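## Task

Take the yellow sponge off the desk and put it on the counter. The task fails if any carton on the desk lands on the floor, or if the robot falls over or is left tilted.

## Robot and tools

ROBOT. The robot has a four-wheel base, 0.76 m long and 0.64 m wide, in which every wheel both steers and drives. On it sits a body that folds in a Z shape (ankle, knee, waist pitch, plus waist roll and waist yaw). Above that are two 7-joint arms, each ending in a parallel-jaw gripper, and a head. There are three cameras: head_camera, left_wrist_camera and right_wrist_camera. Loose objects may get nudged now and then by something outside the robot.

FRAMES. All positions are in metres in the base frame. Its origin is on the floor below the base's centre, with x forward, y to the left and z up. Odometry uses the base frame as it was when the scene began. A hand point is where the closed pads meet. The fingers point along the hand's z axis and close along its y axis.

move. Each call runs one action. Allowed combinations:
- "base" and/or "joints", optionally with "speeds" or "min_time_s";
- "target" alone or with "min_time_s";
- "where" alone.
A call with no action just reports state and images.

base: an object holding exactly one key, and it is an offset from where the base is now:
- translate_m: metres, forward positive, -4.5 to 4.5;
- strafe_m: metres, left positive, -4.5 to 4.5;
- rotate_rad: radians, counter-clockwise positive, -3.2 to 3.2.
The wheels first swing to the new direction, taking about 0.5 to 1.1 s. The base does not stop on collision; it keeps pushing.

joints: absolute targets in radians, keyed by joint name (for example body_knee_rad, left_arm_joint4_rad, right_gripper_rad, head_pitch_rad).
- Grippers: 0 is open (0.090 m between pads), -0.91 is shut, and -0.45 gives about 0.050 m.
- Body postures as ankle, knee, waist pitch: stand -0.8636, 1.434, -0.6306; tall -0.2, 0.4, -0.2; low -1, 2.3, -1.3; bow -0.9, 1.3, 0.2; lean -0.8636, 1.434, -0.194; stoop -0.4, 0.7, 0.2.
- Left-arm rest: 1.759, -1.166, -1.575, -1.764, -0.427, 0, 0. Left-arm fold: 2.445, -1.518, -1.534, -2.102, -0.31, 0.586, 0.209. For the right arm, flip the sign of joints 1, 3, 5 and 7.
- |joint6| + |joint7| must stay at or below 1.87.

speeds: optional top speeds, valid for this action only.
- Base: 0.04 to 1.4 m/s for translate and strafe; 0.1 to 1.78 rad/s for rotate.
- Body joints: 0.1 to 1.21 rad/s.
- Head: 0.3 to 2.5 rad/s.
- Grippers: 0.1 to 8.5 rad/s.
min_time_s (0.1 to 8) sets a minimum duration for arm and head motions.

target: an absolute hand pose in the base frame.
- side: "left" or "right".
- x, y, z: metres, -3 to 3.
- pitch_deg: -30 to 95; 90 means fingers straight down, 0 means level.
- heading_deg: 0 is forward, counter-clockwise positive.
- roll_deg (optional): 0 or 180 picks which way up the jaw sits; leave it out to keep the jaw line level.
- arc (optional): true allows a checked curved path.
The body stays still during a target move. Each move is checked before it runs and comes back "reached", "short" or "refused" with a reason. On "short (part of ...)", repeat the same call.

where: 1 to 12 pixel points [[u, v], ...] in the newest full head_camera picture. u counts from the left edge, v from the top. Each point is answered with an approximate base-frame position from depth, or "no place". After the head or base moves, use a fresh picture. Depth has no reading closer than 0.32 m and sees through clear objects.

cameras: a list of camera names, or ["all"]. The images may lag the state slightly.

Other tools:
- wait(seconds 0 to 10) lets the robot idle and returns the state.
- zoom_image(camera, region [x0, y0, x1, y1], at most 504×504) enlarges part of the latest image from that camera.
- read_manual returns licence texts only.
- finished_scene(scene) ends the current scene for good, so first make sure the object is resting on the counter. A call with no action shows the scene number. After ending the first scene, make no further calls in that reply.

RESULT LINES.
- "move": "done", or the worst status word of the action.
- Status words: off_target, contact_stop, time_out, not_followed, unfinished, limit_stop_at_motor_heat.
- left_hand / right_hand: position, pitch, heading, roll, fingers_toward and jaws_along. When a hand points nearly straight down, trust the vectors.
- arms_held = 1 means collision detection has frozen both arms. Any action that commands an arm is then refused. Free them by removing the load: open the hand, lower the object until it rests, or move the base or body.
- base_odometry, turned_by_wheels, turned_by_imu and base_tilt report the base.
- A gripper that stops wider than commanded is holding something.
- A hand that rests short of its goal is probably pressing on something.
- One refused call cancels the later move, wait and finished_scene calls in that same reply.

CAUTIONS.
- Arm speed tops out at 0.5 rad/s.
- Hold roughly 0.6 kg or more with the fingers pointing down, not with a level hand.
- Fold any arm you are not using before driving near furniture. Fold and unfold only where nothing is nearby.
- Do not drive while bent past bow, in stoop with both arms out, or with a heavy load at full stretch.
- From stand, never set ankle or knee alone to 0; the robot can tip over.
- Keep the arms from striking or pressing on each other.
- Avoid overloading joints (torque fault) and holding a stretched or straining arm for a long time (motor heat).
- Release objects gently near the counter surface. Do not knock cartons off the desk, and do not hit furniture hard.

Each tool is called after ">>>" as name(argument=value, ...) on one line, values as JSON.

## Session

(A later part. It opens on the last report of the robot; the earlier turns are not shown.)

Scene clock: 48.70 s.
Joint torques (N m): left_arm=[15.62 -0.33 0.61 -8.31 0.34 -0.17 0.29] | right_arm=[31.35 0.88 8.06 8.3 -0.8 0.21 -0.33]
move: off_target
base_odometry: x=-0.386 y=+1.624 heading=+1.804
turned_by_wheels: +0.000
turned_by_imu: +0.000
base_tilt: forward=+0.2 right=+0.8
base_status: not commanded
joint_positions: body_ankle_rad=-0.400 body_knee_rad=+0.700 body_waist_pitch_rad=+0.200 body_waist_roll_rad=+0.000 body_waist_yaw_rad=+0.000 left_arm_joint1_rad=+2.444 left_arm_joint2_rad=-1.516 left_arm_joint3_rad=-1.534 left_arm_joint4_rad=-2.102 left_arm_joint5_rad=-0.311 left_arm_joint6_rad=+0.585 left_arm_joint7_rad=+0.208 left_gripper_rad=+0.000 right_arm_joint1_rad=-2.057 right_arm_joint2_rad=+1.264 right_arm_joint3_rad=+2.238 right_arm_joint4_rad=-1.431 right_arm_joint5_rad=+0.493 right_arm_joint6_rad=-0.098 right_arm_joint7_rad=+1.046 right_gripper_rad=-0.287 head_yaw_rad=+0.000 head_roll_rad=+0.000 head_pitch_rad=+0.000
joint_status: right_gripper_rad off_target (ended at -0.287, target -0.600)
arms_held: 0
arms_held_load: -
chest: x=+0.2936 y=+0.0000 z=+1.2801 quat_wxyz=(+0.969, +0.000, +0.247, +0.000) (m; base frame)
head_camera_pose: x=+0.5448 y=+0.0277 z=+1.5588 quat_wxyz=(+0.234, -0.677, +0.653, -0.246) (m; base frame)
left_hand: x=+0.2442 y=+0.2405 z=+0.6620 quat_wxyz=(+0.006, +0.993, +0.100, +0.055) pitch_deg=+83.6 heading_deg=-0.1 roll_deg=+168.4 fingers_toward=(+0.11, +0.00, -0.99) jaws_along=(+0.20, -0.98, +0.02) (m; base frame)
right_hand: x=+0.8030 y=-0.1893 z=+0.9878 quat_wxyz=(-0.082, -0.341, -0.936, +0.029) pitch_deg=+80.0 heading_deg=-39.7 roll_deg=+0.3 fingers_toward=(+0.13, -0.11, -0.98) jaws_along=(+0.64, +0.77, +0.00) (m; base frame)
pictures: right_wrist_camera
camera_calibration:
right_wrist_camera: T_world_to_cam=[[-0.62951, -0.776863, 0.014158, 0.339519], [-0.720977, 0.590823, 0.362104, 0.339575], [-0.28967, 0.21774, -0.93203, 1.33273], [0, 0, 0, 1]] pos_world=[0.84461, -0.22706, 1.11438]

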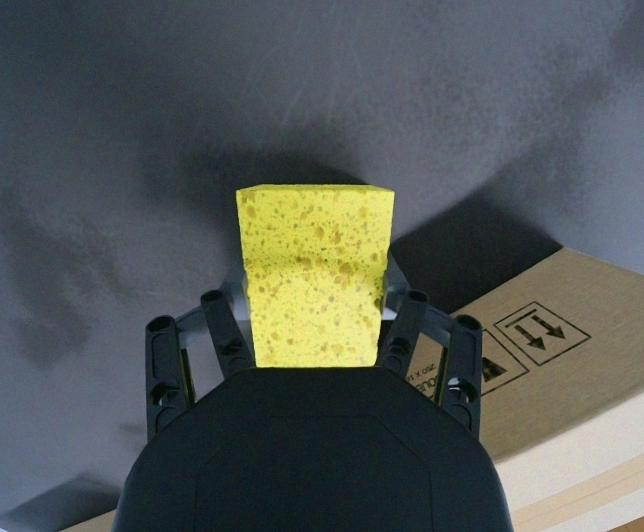

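>>> move(target={"side":"right","x":0.78,"y":-0.19,"z":1.14,"pitch_deg":80,"heading_deg":-40})

>>> move(base={"translate_m":-1.1})

>>> move(base={"rotate_rad":2.9}, joints={"head_pitch_rad":-0.3}, cameras=["head_camera"])

Scene clock: 52.37 s.
Joint torques (N m): left_arm=[15.03 -0.48 0.58 -8.28 0.41 -0.19 0.35] | right_arm=[30.07 -0.53 8.46 10.19 -0.02 -0.27 0.24]
move: done
base_odometry: x=-0.386 y=+1.624 heading=+1.804
turned_by_wheels: +0.000
turned_by_imu: +0.000
base_tilt: forward=+0.2 right=+0.8
base_status: not commanded
joint_positions: body_ankle_rad=-0.400 body_knee_rad=+0.700 body_waist_pitch_rad=+0.200 body_waist_roll_rad=+0.000 body_waist_yaw_rad=+0.000 left_arm_joint1_rad=+2.444 left_arm_joint2_rad=-1.516 left_arm_joint3_rad=-1.534 left_arm_joint4_rad=-2.102 left_arm_joint5_rad=-0.311 left_arm_joint6_rad=+0.585 left_arm_joint7_rad=+0.208 left_gripper_rad=+0.000 right_arm_joint1_rad=-1.785 right_arm_joint2_rad=+1.218 right_arm_joint3_rad=+2.328 right_arm_joint4_rad=-1.414 right_arm_joint5_rad=+0.642 right_arm_joint6_rad=-0.198 right_arm_joint7_rad=+1.345 right_gripper_rad=-0.288 head_yaw_rad=+0.000 head_roll_rad=+0.000 head_pitch_rad=+0.000
joint_status: not commanded
arms_held: 0
arms_held_load: -
chest: x=+0.2936 y=+0.0000 z=+1.2801 quat_wxyz=(+0.969, +0.000, +0.247, +0.000) (m; base frame)
head_camera_pose: x=+0.5448 y=+0.0277 z=+1.5588 quat_wxyz=(+0.234, -0.677, +0.653, -0.246) (m; base frame)
left_hand: x=+0.2442 y=+0.2405 z=+0.6620 quat_wxyz=(+0.006, +0.993, +0.100, +0.055) pitch_deg=+83.6 heading_deg=-0.1 roll_deg=+168.4 fingers_toward=(+0.11, +0.00, -0.99) jaws_along=(+0.20, -0.98, +0.02) (m; base frame)
right_hand: x=+0.7800 y=-0.1897 z=+1.1389 quat_wxyz=(-0.082, -0.340, -0.936, +0.030) pitch_deg=+80.0 heading_deg=-40.4 roll_deg=-0.4 fingers_toward=(+0.13, -0.11, -0.98) jaws_along=(+0.64, +0.77, +0.00) (m; base frame)
right_hand_status: reached (straight line, to end with the hand's camera side forward, planned for 1.0 s): 1 mm and 0.1 deg off.
pictures: none

Scene clock: 57.13 s.
Joint torques (N m): left_arm=[14.98 -0.61 0.66 -8.67 0.56 -0.23 0.27] | right_arm=[29.14 -0.74 8.32 10.14 -0.17 -0.14 0.05]
move: done
base_odometry: x=-0.131 y=+0.554 heading=+1.802
turned_by_wheels: -0.002
turned_by_imu: -0.001
base_tilt: forward=+0.3 right=+0.8
base_status: done
joint_positions: body_ankle_rad=-0.400 body_knee_rad=+0.700 body_waist_pitch_rad=+0.200 body_waist_roll_rad=+0.000 body_waist_yaw_rad=+0.000 left_arm_joint1_rad=+2.446 left_arm_joint2_rad=-1.516 left_arm_joint3_rad=-1.534 left_arm_joint4_rad=-2.102 left_arm_joint5_rad=-0.311 left_arm_joint6_rad=+0.586 left_arm_joint7_rad=+0.208 left_gripper_rad=+0.000 right_arm_joint1_rad=-1.783 right_arm_joint2_rad=+1.218 right_arm_joint3_rad=+2.328 right_arm_joint4_rad=-1.415 right_arm_joint5_rad=+0.643 right_arm_joint6_rad=-0.198 right_arm_joint7_rad=+1.346 right_gripper_rad=-0.288 head_yaw_rad=+0.000 head_roll_rad=+0.000 head_pitch_rad=+0.000
joint_status: not commanded
arms_held: 0
arms_held_load: -
chest: x=+0.2933 y=+0.0000 z=+1.2802 quat_wxyz=(+0.969, +0.000, +0.247, +0.000) (m; base frame)
head_camera_pose: x=+0.5444 y=+0.0277 z=+1.5590 quat_wxyz=(+0.234, -0.677, +0.653, -0.246) (m; base frame)
left_hand: x=+0.2432 y=+0.2405 z=+0.6620 quat_wxyz=(+0.006, +0.994, +0.100, +0.055) pitch_deg=+83.7 heading_deg=-0.1 roll_deg=+168.4 fingers_toward=(+0.11, +0.00, -0.99) jaws_along=(+0.20, -0.98, +0.02) (m; base frame)
right_hand: x=+0.7797 y=-0.1899 z=+1.1400 quat_wxyz=(-0.083, -0.340, -0.936, +0.031) pitch_deg=+79.9 heading_deg=-40.3 roll_deg=-0.3 fingers_toward=(+0.13, -0.11, -0.98) jaws_along=(+0.64, +0.77, +0.00) (m; base frame)
pictures: none

Scene clock: 62.40 s.
Joint torques (N m): left_arm=[15.37 -0.07 0.46 -8.47 0.41 -0.23 0.21] | right_arm=[28.97 -1.2 8.42 10.23 -0.12 -0.27 0.07]
move: done
base_odometry: x=-0.131 y=+0.555 heading=-1.582
turned_by_wheels: +2.900
turned_by_imu: +2.881
base_tilt: forward=+0.2 right=+0.9
base_status: done
joint_positions: body_ankle_rad=-0.400 body_knee_rad=+0.700 body_waist_pitch_rad=+0.200 body_waist_roll_rad=+0.000 body_waist_yaw_rad=+0.000 left_arm_joint1_rad=+2.445 left_arm_joint2_rad=-1.516 left_arm_joint3_rad=-1.534 left_arm_joint4_rad=-2.102 left_arm_joint5_rad=-0.311 left_arm_joint6_rad=+0.586 left_arm_joint7_rad=+0.208 left_gripper_rad=+0.000 right_arm_joint1_rad=-1.784 right_arm_joint2_rad=+1.217 right_arm_joint3_rad=+2.329 right_arm_joint4_rad=-1.415 right_arm_joint5_rad=+0.643 right_arm_joint6_rad=-0.198 right_arm_joint7_rad=+1.346 right_gripper_rad=-0.288 head_yaw_rad=+0.000 head_roll_rad=+0.000 head_pitch_rad=-0.300
joint_status: all done
arms_held: 0
arms_held_load: -
chest: x=+0.2933 y=+0.0001 z=+1.2801 quat_wxyz=(+0.969, +0.000, +0.247, +0.000) (m; base frame)
head_camera_pose: x=+0.5242 y=+0.0278 z=+1.5972 quat_wxyz=(+0.329, -0.632, +0.611, -0.344) (m; base frame)
left_hand: x=+0.2436 y=+0.2406 z=+0.6620 quat_wxyz=(+0.005, +0.993, +0.100, +0.055) pitch_deg=+83.6 heading_deg=+0.1 roll_deg=+168.6 fingers_toward=(+0.11, +0.00, -0.99) jaws_along=(+0.20, -0.98, +0.02) (m; base frame)
right_hand: x=+0.7797 y=-0.1897 z=+1.1397 quat_wxyz=(-0.082, -0.340, -0.936, +0.030) pitch_deg=+80.0 heading_deg=-40.2 roll_deg=-0.3 fingers_toward=(+0.13, -0.11, -0.98) jaws_along=(+0.64, +0.77, +0.00) (m; base frame)
pictures: head_camera
camera_calibration:
head_camera: T_world_to_cam=[[0.0163851, -0.999313, 0.0332538, -0.0339731], [-0.546327, -0.0368024, -0.836763, 1.62381], [0.837411, -0.00445705, -0.546555, 0.434123], [0, 0, 0, 1]] pos_world=[0.524149, 0.0277454, 1.59715]

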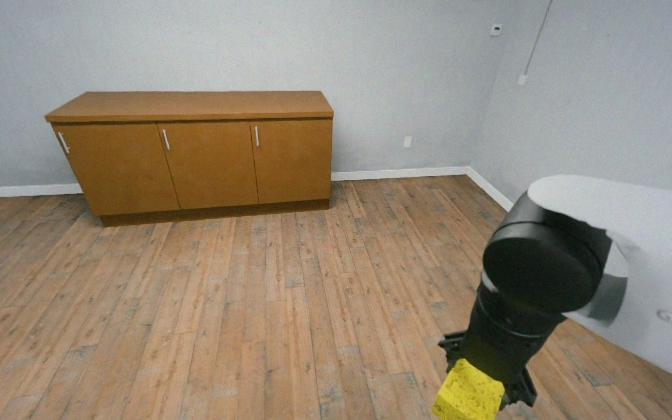

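>>> move(where=[[60,118],[160,116],[320,113],[190,105],[300,98],[90,105]])

Scene clock: 63.20 s.
Joint torques (N m): left_arm=[15.55 -0.25 0.46 -8.42 0.39 -0.2 0.18] | right_arm=[28.67 -0.91 8.19 10.1 0.05 -0.2 0.04]
base_odometry: x=-0.131 y=+0.555 heading=-1.582
turned_by_wheels: +0.000
turned_by_imu: +0.000
base_tilt: forward=+0.3 right=+0.9
where, head_camera: pixel (60, 118): x +2.448, y +1.721, z +0.935; pixel (160, 116): x +2.551, y +1.160, z +0.937; pixel (320, 113): x +2.804, y +0.152, z +0.920; pixel (190, 105): x +2.787, y +1.059, z +0.946; pixel (300, 98): x +3.097, y +0.325, z +0.944; pixel (90, 105): x +2.661, y +1.669, z +0.957. By the robot's depth camera.
base_status: done
joint_positions: body_ankle_rad=-0.400 body_knee_rad=+0.700 body_waist_pitch_rad=+0.200 body_waist_roll_rad=+0.000 body_waist_yaw_rad=+0.000 left_arm_joint1_rad=+2.445 left_arm_joint2_rad=-1.516 left_arm_joint3_rad=-1.534 left_arm_joint4_rad=-2.102 left_arm_joint5_rad=-0.311 left_arm_joint6_rad=+0.586 left_arm_joint7_rad=+0.208 left_gripper_rad=+0.000 right_arm_joint1_rad=-1.784 right_arm_joint2_rad=+1.217 right_arm_joint3_rad=+2.329 right_arm_joint4_rad=-1.415 right_arm_joint5_rad=+0.643 right_arm_joint6_rad=-0.198 right_arm_joint7_rad=+1.346 right_gripper_rad=-0.288 head_yaw_rad=+0.000 head_roll_rad=+0.000 head_pitch_rad=-0.300
joint_status: all done
arms_held: 0
arms_held_load: -
chest: x=+0.2933 y=+0.0001 z=+1.2801 quat_wxyz=(+0.969, +0.000, +0.247, +0.000) (m; base frame)
head_camera_pose: x=+0.5242 y=+0.0278 z=+1.5972 quat_wxyz=(+0.329, -0.632, +0.611, -0.344) (m; base frame)
left_hand: x=+0.2436 y=+0.2406 z=+0.6620 quat_wxyz=(+0.005, +0.993, +0.100, +0.055) pitch_deg=+83.6 heading_deg=+0.1 roll_deg=+168.6 fingers_toward=(+0.11, +0.00, -0.99) jaws_along=(+0.20, -0.98, +0.02) (m; base frame)
right_hand: x=+0.7797 y=-0.1897 z=+1.1397 quat_wxyz=(-0.082, -0.340, -0.936, +0.030) pitch_deg=+80.0 heading_deg=-40.2 roll_deg=-0.3 fingers_toward=(+0.13, -0.11, -0.98) jaws_along=(+0.64, +0.77, +0.00) (m; base frame)
pictures: none

>>> move(base={"rotate_rad":0.223})

>>> move(base={"translate_m":2.2}, speeds={"translate_m":0.7}, joints={"head_pitch_rad":0.1}, cameras=["head_camera","right_wrist_camera"])

>>> move(where=[[300,250],[340,300],[340,200],[200,300],[100,250]])

Scene clock: 66.60 s.
Joint torques (N m): left_arm=[15.29 0.11 0.52 -8.39 0.23 -0.18 0.2] | right_arm=[29.22 0 8.32 10.16 -0.14 -0.29 0.11]
move: done
base_odometry: x=-0.131 y=+0.555 heading=-1.359
turned_by_wheels: +0.223
turned_by_imu: +0.221
base_tilt: forward=+0.2 right=+0.9
base_status: done
joint_positions: body_ankle_rad=-0.400 body_knee_rad=+0.700 body_waist_pitch_rad=+0.200 body_waist_roll_rad=+0.000 body_waist_yaw_rad=+0.000 left_arm_joint1_rad=+2.445 left_arm_joint2_rad=-1.516 left_arm_joint3_rad=-1.534 left_arm_joint4_rad=-2.102 left_arm_joint5_rad=-0.311 left_arm_joint6_rad=+0.586 left_arm_joint7_rad=+0.209 left_gripper_rad=+0.000 right_arm_joint1_rad=-1.784 right_arm_joint2_rad=+1.217 right_arm_joint3_rad=+2.329 right_arm_joint4_rad=-1.415 right_arm_joint5_rad=+0.643 right_arm_joint6_rad=-0.198 right_arm_joint7_rad=+1.346 right_gripper_rad=-0.288 head_yaw_rad=+0.000 head_roll_rad=+0.000 head_pitch_rad=-0.300
joint_status: not commanded
arms_held: 0
arms_held_load: -
chest: x=+0.2933 y=+0.0000 z=+1.2801 quat_wxyz=(+0.969, +0.000, +0.247, +0.000) (m; base frame)
head_camera_pose: x=+0.5242 y=+0.0277 z=+1.5972 quat_wxyz=(+0.329, -0.632, +0.611, -0.344) (m; base frame)
left_hand: x=+0.2436 y=+0.2405 z=+0.6620 quat_wxyz=(+0.005, +0.993, +0.100, +0.055) pitch_deg=+83.6 heading_deg=+0.1 roll_deg=+168.6 fingers_toward=(+0.11, +0.00, -0.99) jaws_along=(+0.20, -0.98, +0.02) (m; base frame)
right_hand: x=+0.7797 y=-0.1898 z=+1.1396 quat_wxyz=(-0.082, -0.341, -0.936, +0.030) pitch_deg=+80.0 heading_deg=-40.2 roll_deg=-0.2 fingers_toward=(+0.13, -0.11, -0.98) jaws_along=(+0.64, +0.77, +0.00) (m; base frame)
pictures: none

Scene clock: 72.93 s.
Joint torques (N m): left_arm=[15.55 -0.07 0.47 -8.31 0.29 -0.21 0.18] | right_arm=[29.16 -0.33 8.37 10.18 -0.09 -0.26 -0.06]
move: done
base_odometry: x=+0.341 y=-1.594 heading=-1.354
turned_by_wheels: +0.005
turned_by_imu: +0.002
base_tilt: forward=+0.3 right=+0.8
base_status: done
joint_positions: body_ankle_rad=-0.400 body_knee_rad=+0.700 body_waist_pitch_rad=+0.200 body_waist_roll_rad=+0.000 body_waist_yaw_rad=+0.000 left_arm_joint1_rad=+2.444 left_arm_joint2_rad=-1.517 left_arm_joint3_rad=-1.534 left_arm_joint4_rad=-2.102 left_arm_joint5_rad=-0.311 left_arm_joint6_rad=+0.586 left_arm_joint7_rad=+0.209 left_gripper_rad=+0.000 right_arm_joint1_rad=-1.785 right_arm_joint2_rad=+1.217 right_arm_joint3_rad=+2.328 right_arm_joint4_rad=-1.415 right_arm_joint5_rad=+0.643 right_arm_joint6_rad=-0.198 right_arm_joint7_rad=+1.347 right_gripper_rad=-0.288 head_yaw_rad=+0.000 head_roll_rad=+0.000 head_pitch_rad=+0.100
joint_status: all done
arms_held: 0
arms_held_load: -
chest: x=+0.2936 y=+0.0000 z=+1.2800 quat_wxyz=(+0.969, +0.000, +0.248, +0.000) (m; base frame)
head_camera_pose: x=+0.5490 y=+0.0277 z=+1.5449 quat_wxyz=(+0.201, -0.688, +0.664, -0.212) (m; base frame)
left_hand: x=+0.2442 y=+0.2404 z=+0.6620 quat_wxyz=(+0.006, +0.993, +0.100, +0.055) pitch_deg=+83.6 heading_deg=+0.0 roll_deg=+168.5 fingers_toward=(+0.11, +0.00, -0.99) jaws_along=(+0.20, -0.98, +0.02) (m; base frame)
right_hand: x=+0.7799 y=-0.1901 z=+1.1392 quat_wxyz=(-0.082, -0.341, -0.936, +0.030) pitch_deg=+80.0 heading_deg=-40.4 roll_deg=-0.4 fingers_toward=(+0.13, -0.11, -0.98) jaws_along=(+0.64, +0.77, +0.00) (m; base frame)
pictures: head_camera, right_wrist_camera
camera_calibration:
head_camera: T_world_to_cam=[[0.0278616, -0.999315, 0.0243431, -0.0252772], [-0.829387, -0.0367037, -0.557468, 1.31759], [0.55798, -0.00465791, -0.829841, 0.975754], [0, 0, 0, 1]] pos_world=[0.549042, 0.0276454, 1.54485]
right_wrist_camera: T_world_to_cam=[[-0.628716, -0.777462, 0.0164283, 0.318859], [-0.721229, 0.59088, 0.361511, 0.269433], [-0.290768, 0.215439, -0.932223, 1.46792], [0, 0, 0, 1]] pos_world=[0.821618, -0.227549, 1.26579]

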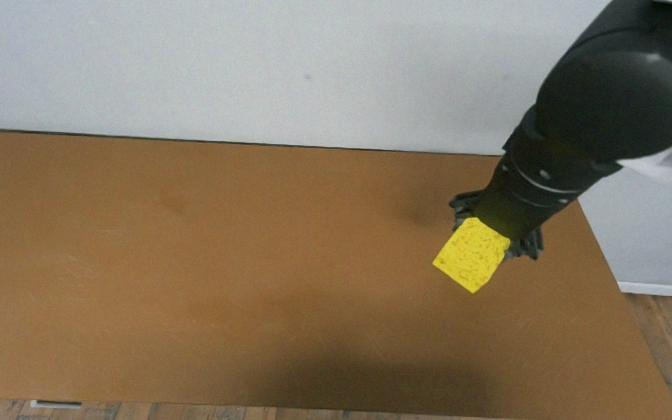

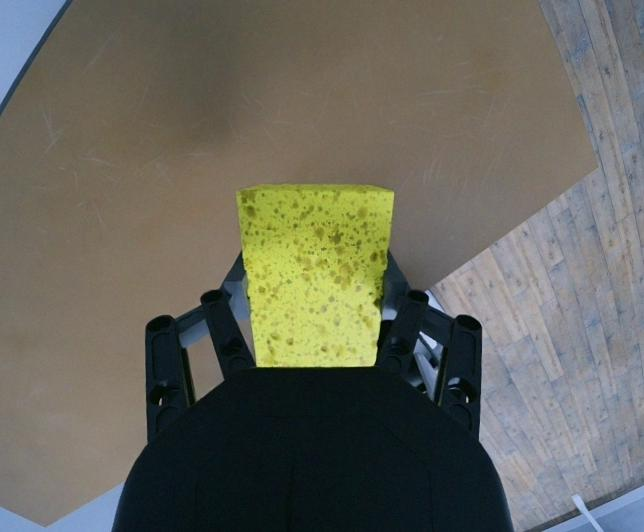

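Scene clock: 72.93 s.
Joint torques (N m): left_arm=[15.55 -0.07 0.47 -8.31 0.29 -0.21 0.18] | right_arm=[29.16 -0.33 8.37 10.18 -0.09 -0.26 -0.06]
base_odometry: x=+0.341 y=-1.594 heading=-1.354
turned_by_wheels: +0.000
turned_by_imu: +0.000
base_tilt: forward=+0.3 right=+0.8
where, head_camera: pixel (300, 250): x +0.862, y +0.098, z +0.919; pixel (340, 300): x +0.756, y +0.009, z +0.917; pixel (340, 200): x +0.999, y +0.014, z +0.918; pixel (200, 300): x +0.746, y +0.283, z +0.918; pixel (100, 250): x +0.844, y +0.520, z +0.920. By the robot's depth camera.
base_status: done
joint_positions: body_ankle_rad=-0.400 body_knee_rad=+0.700 body_waist_pitch_rad=+0.200 body_waist_roll_rad=+0.000 body_waist_yaw_rad=+0.000 left_arm_joint1_rad=+2.444 left_arm_joint2_rad=-1.517 left_arm_joint3_rad=-1.534 left_arm_joint4_rad=-2.102 left_arm_joint5_rad=-0.311 left_arm_joint6_rad=+0.586 left_arm_joint7_rad=+0.209 left_gripper_rad=+0.000 right_arm_joint1_rad=-1.785 right_arm_joint2_rad=+1.217 right_arm_joint3_rad=+2.328 right_arm_joint4_rad=-1.415 right_arm_joint5_rad=+0.643 right_arm_joint6_rad=-0.198 right_arm_joint7_rad=+1.347 right_gripper_rad=-0.288 head_yaw_rad=+0.000 head_roll_rad=+0.000 head_pitch_rad=+0.100
joint_status: all done
arms_held: 0
arms_held_load: -
chest: x=+0.2936 y=+0.0000 z=+1.2800 quat_wxyz=(+0.969, +0.000, +0.248, +0.000) (m; base frame)
head_camera_pose: x=+0.5490 y=+0.0277 z=+1.5449 quat_wxyz=(+0.201, -0.688, +0.664, -0.212) (m; base frame)
left_hand: x=+0.2442 y=+0.2404 z=+0.6620 quat_wxyz=(+0.006, +0.993, +0.100, +0.055) pitch_deg=+83.6 heading_deg=+0.0 roll_deg=+168.5 fingers_toward=(+0.11, +0.00, -0.99) jaws_along=(+0.20, -0.98, +0.02) (m; base frame)
right_hand: x=+0.7799 y=-0.1901 z=+1.1392 quat_wxyz=(-0.082, -0.341, -0.936, +0.030) pitch_deg=+80.0 heading_deg=-40.4 roll_deg=-0.4 fingers_toward=(+0.13, -0.11, -0.98) jaws_along=(+0.64, +0.77, +0.00) (m; base frame)
pictures: none

>>> move(target={"side":"right","x":0.79,"y":-0.16,"z":0.941,"pitch_deg":80,"heading_deg":-40})

>>> move(joints={"right_gripper_rad":0})

>>> move(target={"side":"right","x":0.78,"y":-0.16,"z":1.1,"pitch_deg":80,"heading_deg":-40}, cameras=["head_camera"])

Scene clock: 75.80 s.
Joint torques (N m): left_arm=[15.61 0.01 0.46 -8.3 0.34 -0.22 0.2] | right_arm=[26.67 0.18 7.11 7.68 -0.95 0.48 -1.42]
move: done
base_odometry: x=+0.341 y=-1.594 heading=-1.354
turned_by_wheels: +0.000
turned_by_imu: +0.000
base_tilt: forward=+0.2 right=+0.8
base_status: not commanded
joint_positions: body_ankle_rad=-0.400 body_knee_rad=+0.700 body_waist_pitch_rad=+0.200 body_waist_roll_rad=+0.000 body_waist_yaw_rad=+0.000 left_arm_joint1_rad=+2.444 left_arm_joint2_rad=-1.517 left_arm_joint3_rad=-1.534 left_arm_joint4_rad=-2.102 left_arm_joint5_rad=-0.311 left_arm_joint6_rad=+0.586 left_arm_joint7_rad=+0.209 left_gripper_rad=+0.000 right_arm_joint1_rad=-2.129 right_arm_joint2_rad=+1.330 right_arm_joint3_rad=+2.241 right_arm_joint4_rad=-1.455 right_arm_joint5_rad=+0.497 right_arm_joint6_rad=+0.004 right_arm_joint7_rad=+0.972 right_gripper_rad=-0.285 head_yaw_rad=+0.000 head_roll_rad=+0.000 head_pitch_rad=+0.100
joint_status: not commanded
arms_held: 0
arms_held_load: -
chest: x=+0.2936 y=+0.0000 z=+1.2801 quat_wxyz=(+0.969, +0.000, +0.247, +0.000) (m; base frame)
head_camera_pose: x=+0.5489 y=+0.0277 z=+1.5449 quat_wxyz=(+0.201, -0.688, +0.664, -0.212) (m; base frame)
left_hand: x=+0.2441 y=+0.2404 z=+0.6620 quat_wxyz=(+0.006, +0.993, +0.100, +0.055) pitch_deg=+83.6 heading_deg=+0.0 roll_deg=+168.5 fingers_toward=(+0.11, +0.00, -0.99) jaws_along=(+0.20, -0.98, +0.02) (m; base frame)
right_hand: x=+0.7926 y=-0.1602 z=+0.9472 quat_wxyz=(-0.085, -0.342, -0.935, +0.028) pitch_deg=+79.7 heading_deg=-38.5 roll_deg=+1.7 fingers_toward=(+0.14, -0.11, -0.98) jaws_along=(+0.64, +0.76, +0.01) (m; base frame)
right_hand_status: reached (straight line, to end with the hand's camera side forward, planned for 1.2 s): 7 mm and 0.4 deg off.
pictures: none

Scene clock: 76.80 s.
Joint torques (N m): left_arm=[15.3 0.06 0.43 -8.41 0.35 -0.25 0.17] | right_arm=[31.41 0.06 8.29 7.7 -0.63 0.38 -0.45]
move: done
base_odometry: x=+0.341 y=-1.594 heading=-1.354
turned_by_wheels: +0.000
turned_by_imu: +0.000
base_tilt: forward=+0.2 right=+0.8
base_status: not commanded
joint_positions: body_ankle_rad=-0.400 body_knee_rad=+0.700 body_waist_pitch_rad=+0.200 body_waist_roll_rad=+0.000 body_waist_yaw_rad=+0.000 left_arm_joint1_rad=+2.444 left_arm_joint2_rad=-1.517 left_arm_joint3_rad=-1.534 left_arm_joint4_rad=-2.102 left_arm_joint5_rad=-0.311 left_arm_joint6_rad=+0.586 left_arm_joint7_rad=+0.209 left_gripper_rad=+0.000 right_arm_joint1_rad=-2.140 right_arm_joint2_rad=+1.331 right_arm_joint3_rad=+2.239 right_arm_joint4_rad=-1.455 right_arm_joint5_rad=+0.496 right_arm_joint6_rad=+0.005 right_arm_joint7_rad=+0.968 right_gripper_rad=-0.001 head_yaw_rad=+0.000 head_roll_rad=+0.000 head_pitch_rad=+0.100
joint_status: all done
arms_held: 0
arms_held_load: -
chest: x=+0.2936 y=+0.0000 z=+1.2801 quat_wxyz=(+0.969, +0.000, +0.247, +0.000) (m; base frame)
head_camera_pose: x=+0.5489 y=+0.0277 z=+1.5449 quat_wxyz=(+0.201, -0.688, +0.664, -0.212) (m; base frame)
left_hand: x=+0.2441 y=+0.2404 z=+0.6620 quat_wxyz=(+0.006, +0.993, +0.100, +0.055) pitch_deg=+83.6 heading_deg=+0.0 roll_deg=+168.5 fingers_toward=(+0.11, +0.00, -0.99) jaws_along=(+0.20, -0.98, +0.02) (m; base frame)
right_hand: x=+0.7898 y=-0.1605 z=+0.9416 quat_wxyz=(-0.081, -0.341, -0.936, +0.030) pitch_deg=+80.1 heading_deg=-40.1 roll_deg=+0.0 fingers_toward=(+0.13, -0.11, -0.98) jaws_along=(+0.64, +0.77, +0.00) (m; base frame)
pictures: none

Scene clock: 78.30 s.
Joint torques (N m): left_arm=[15.59 0.17 0.42 -8.33 0.24 -0.25 0.24] | right_arm=[29.9 -2.12 8.58 9.64 0.2 -0.2 0.28]
move: done
base_odometry: x=+0.341 y=-1.594 heading=-1.354
turned_by_wheels: +0.000
turned_by_imu: +0.000
base_tilt: forward=+0.2 right=+0.8
base_status: not commanded
joint_positions: body_ankle_rad=-0.400 body_knee_rad=+0.700 body_waist_pitch_rad=+0.200 body_waist_roll_rad=+0.000 body_waist_yaw_rad=+0.000 left_arm_joint1_rad=+2.444 left_arm_joint2_rad=-1.517 left_arm_joint3_rad=-1.534 left_arm_joint4_rad=-2.102 left_arm_joint5_rad=-0.311 left_arm_joint6_rad=+0.586 left_arm_joint7_rad=+0.209 left_gripper_rad=+0.000 right_arm_joint1_rad=-1.855 right_arm_joint2_rad=+1.278 right_arm_joint3_rad=+2.338 right_arm_joint4_rad=-1.441 right_arm_joint5_rad=+0.629 right_arm_joint6_rad=-0.113 right_arm_joint7_rad=+1.265 right_gripper_rad=+0.000 head_yaw_rad=+0.000 head_roll_rad=+0.000 head_pitch_rad=+0.100
joint_status: not commanded
arms_held: 0
arms_held_load: -
chest: x=+0.2936 y=+0.0000 z=+1.2801 quat_wxyz=(+0.969, +0.000, +0.247, +0.000) (m; base frame)
head_camera_pose: x=+0.5489 y=+0.0277 z=+1.5449 quat_wxyz=(+0.201, -0.688, +0.664, -0.212) (m; base frame)
left_hand: x=+0.2441 y=+0.2404 z=+0.6620 quat_wxyz=(+0.006, +0.993, +0.100, +0.055) pitch_deg=+83.6 heading_deg=+0.0 roll_deg=+168.5 fingers_toward=(+0.11, +0.00, -0.99) jaws_along=(+0.20, -0.98, +0.02) (m; base frame)
right_hand: x=+0.7800 y=-0.1598 z=+1.0990 quat_wxyz=(-0.082, -0.340, -0.936, +0.030) pitch_deg=+80.0 heading_deg=-40.3 roll_deg=-0.3 fingers_toward=(+0.13, -0.11, -0.98) jaws_along=(+0.64, +0.77, +0.00) (m; base frame)
right_hand_status: reached (straight line, to end with the hand's camera side forward, planned for 1.0 s): 1 mm and 0.1 deg off.
pictures: head_camera
camera_calibration:
head_camera: T_world_to_cam=[[0.0278589, -0.999315, 0.0243481, -0.0252831], [-0.829293, -0.036705, -0.557607, 1.31772], [0.558119, -0.00465739, -0.829748, 0.975672], [0, 0, 0, 1]] pos_world=[0.548942, 0.0276454, 1.54495]

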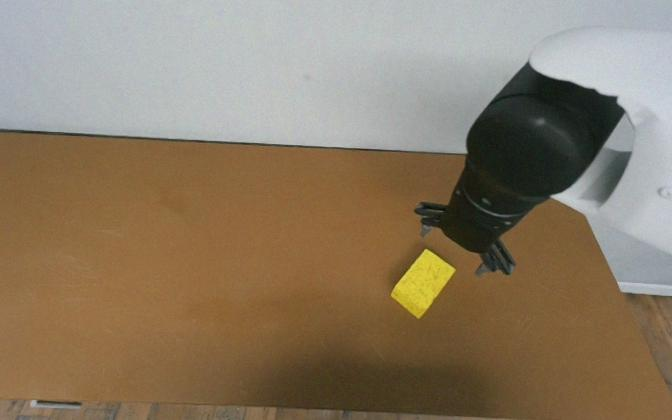

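Works. On to scene 2.

>>> finished_scene(scene=1)

The scene is finished: the task was done.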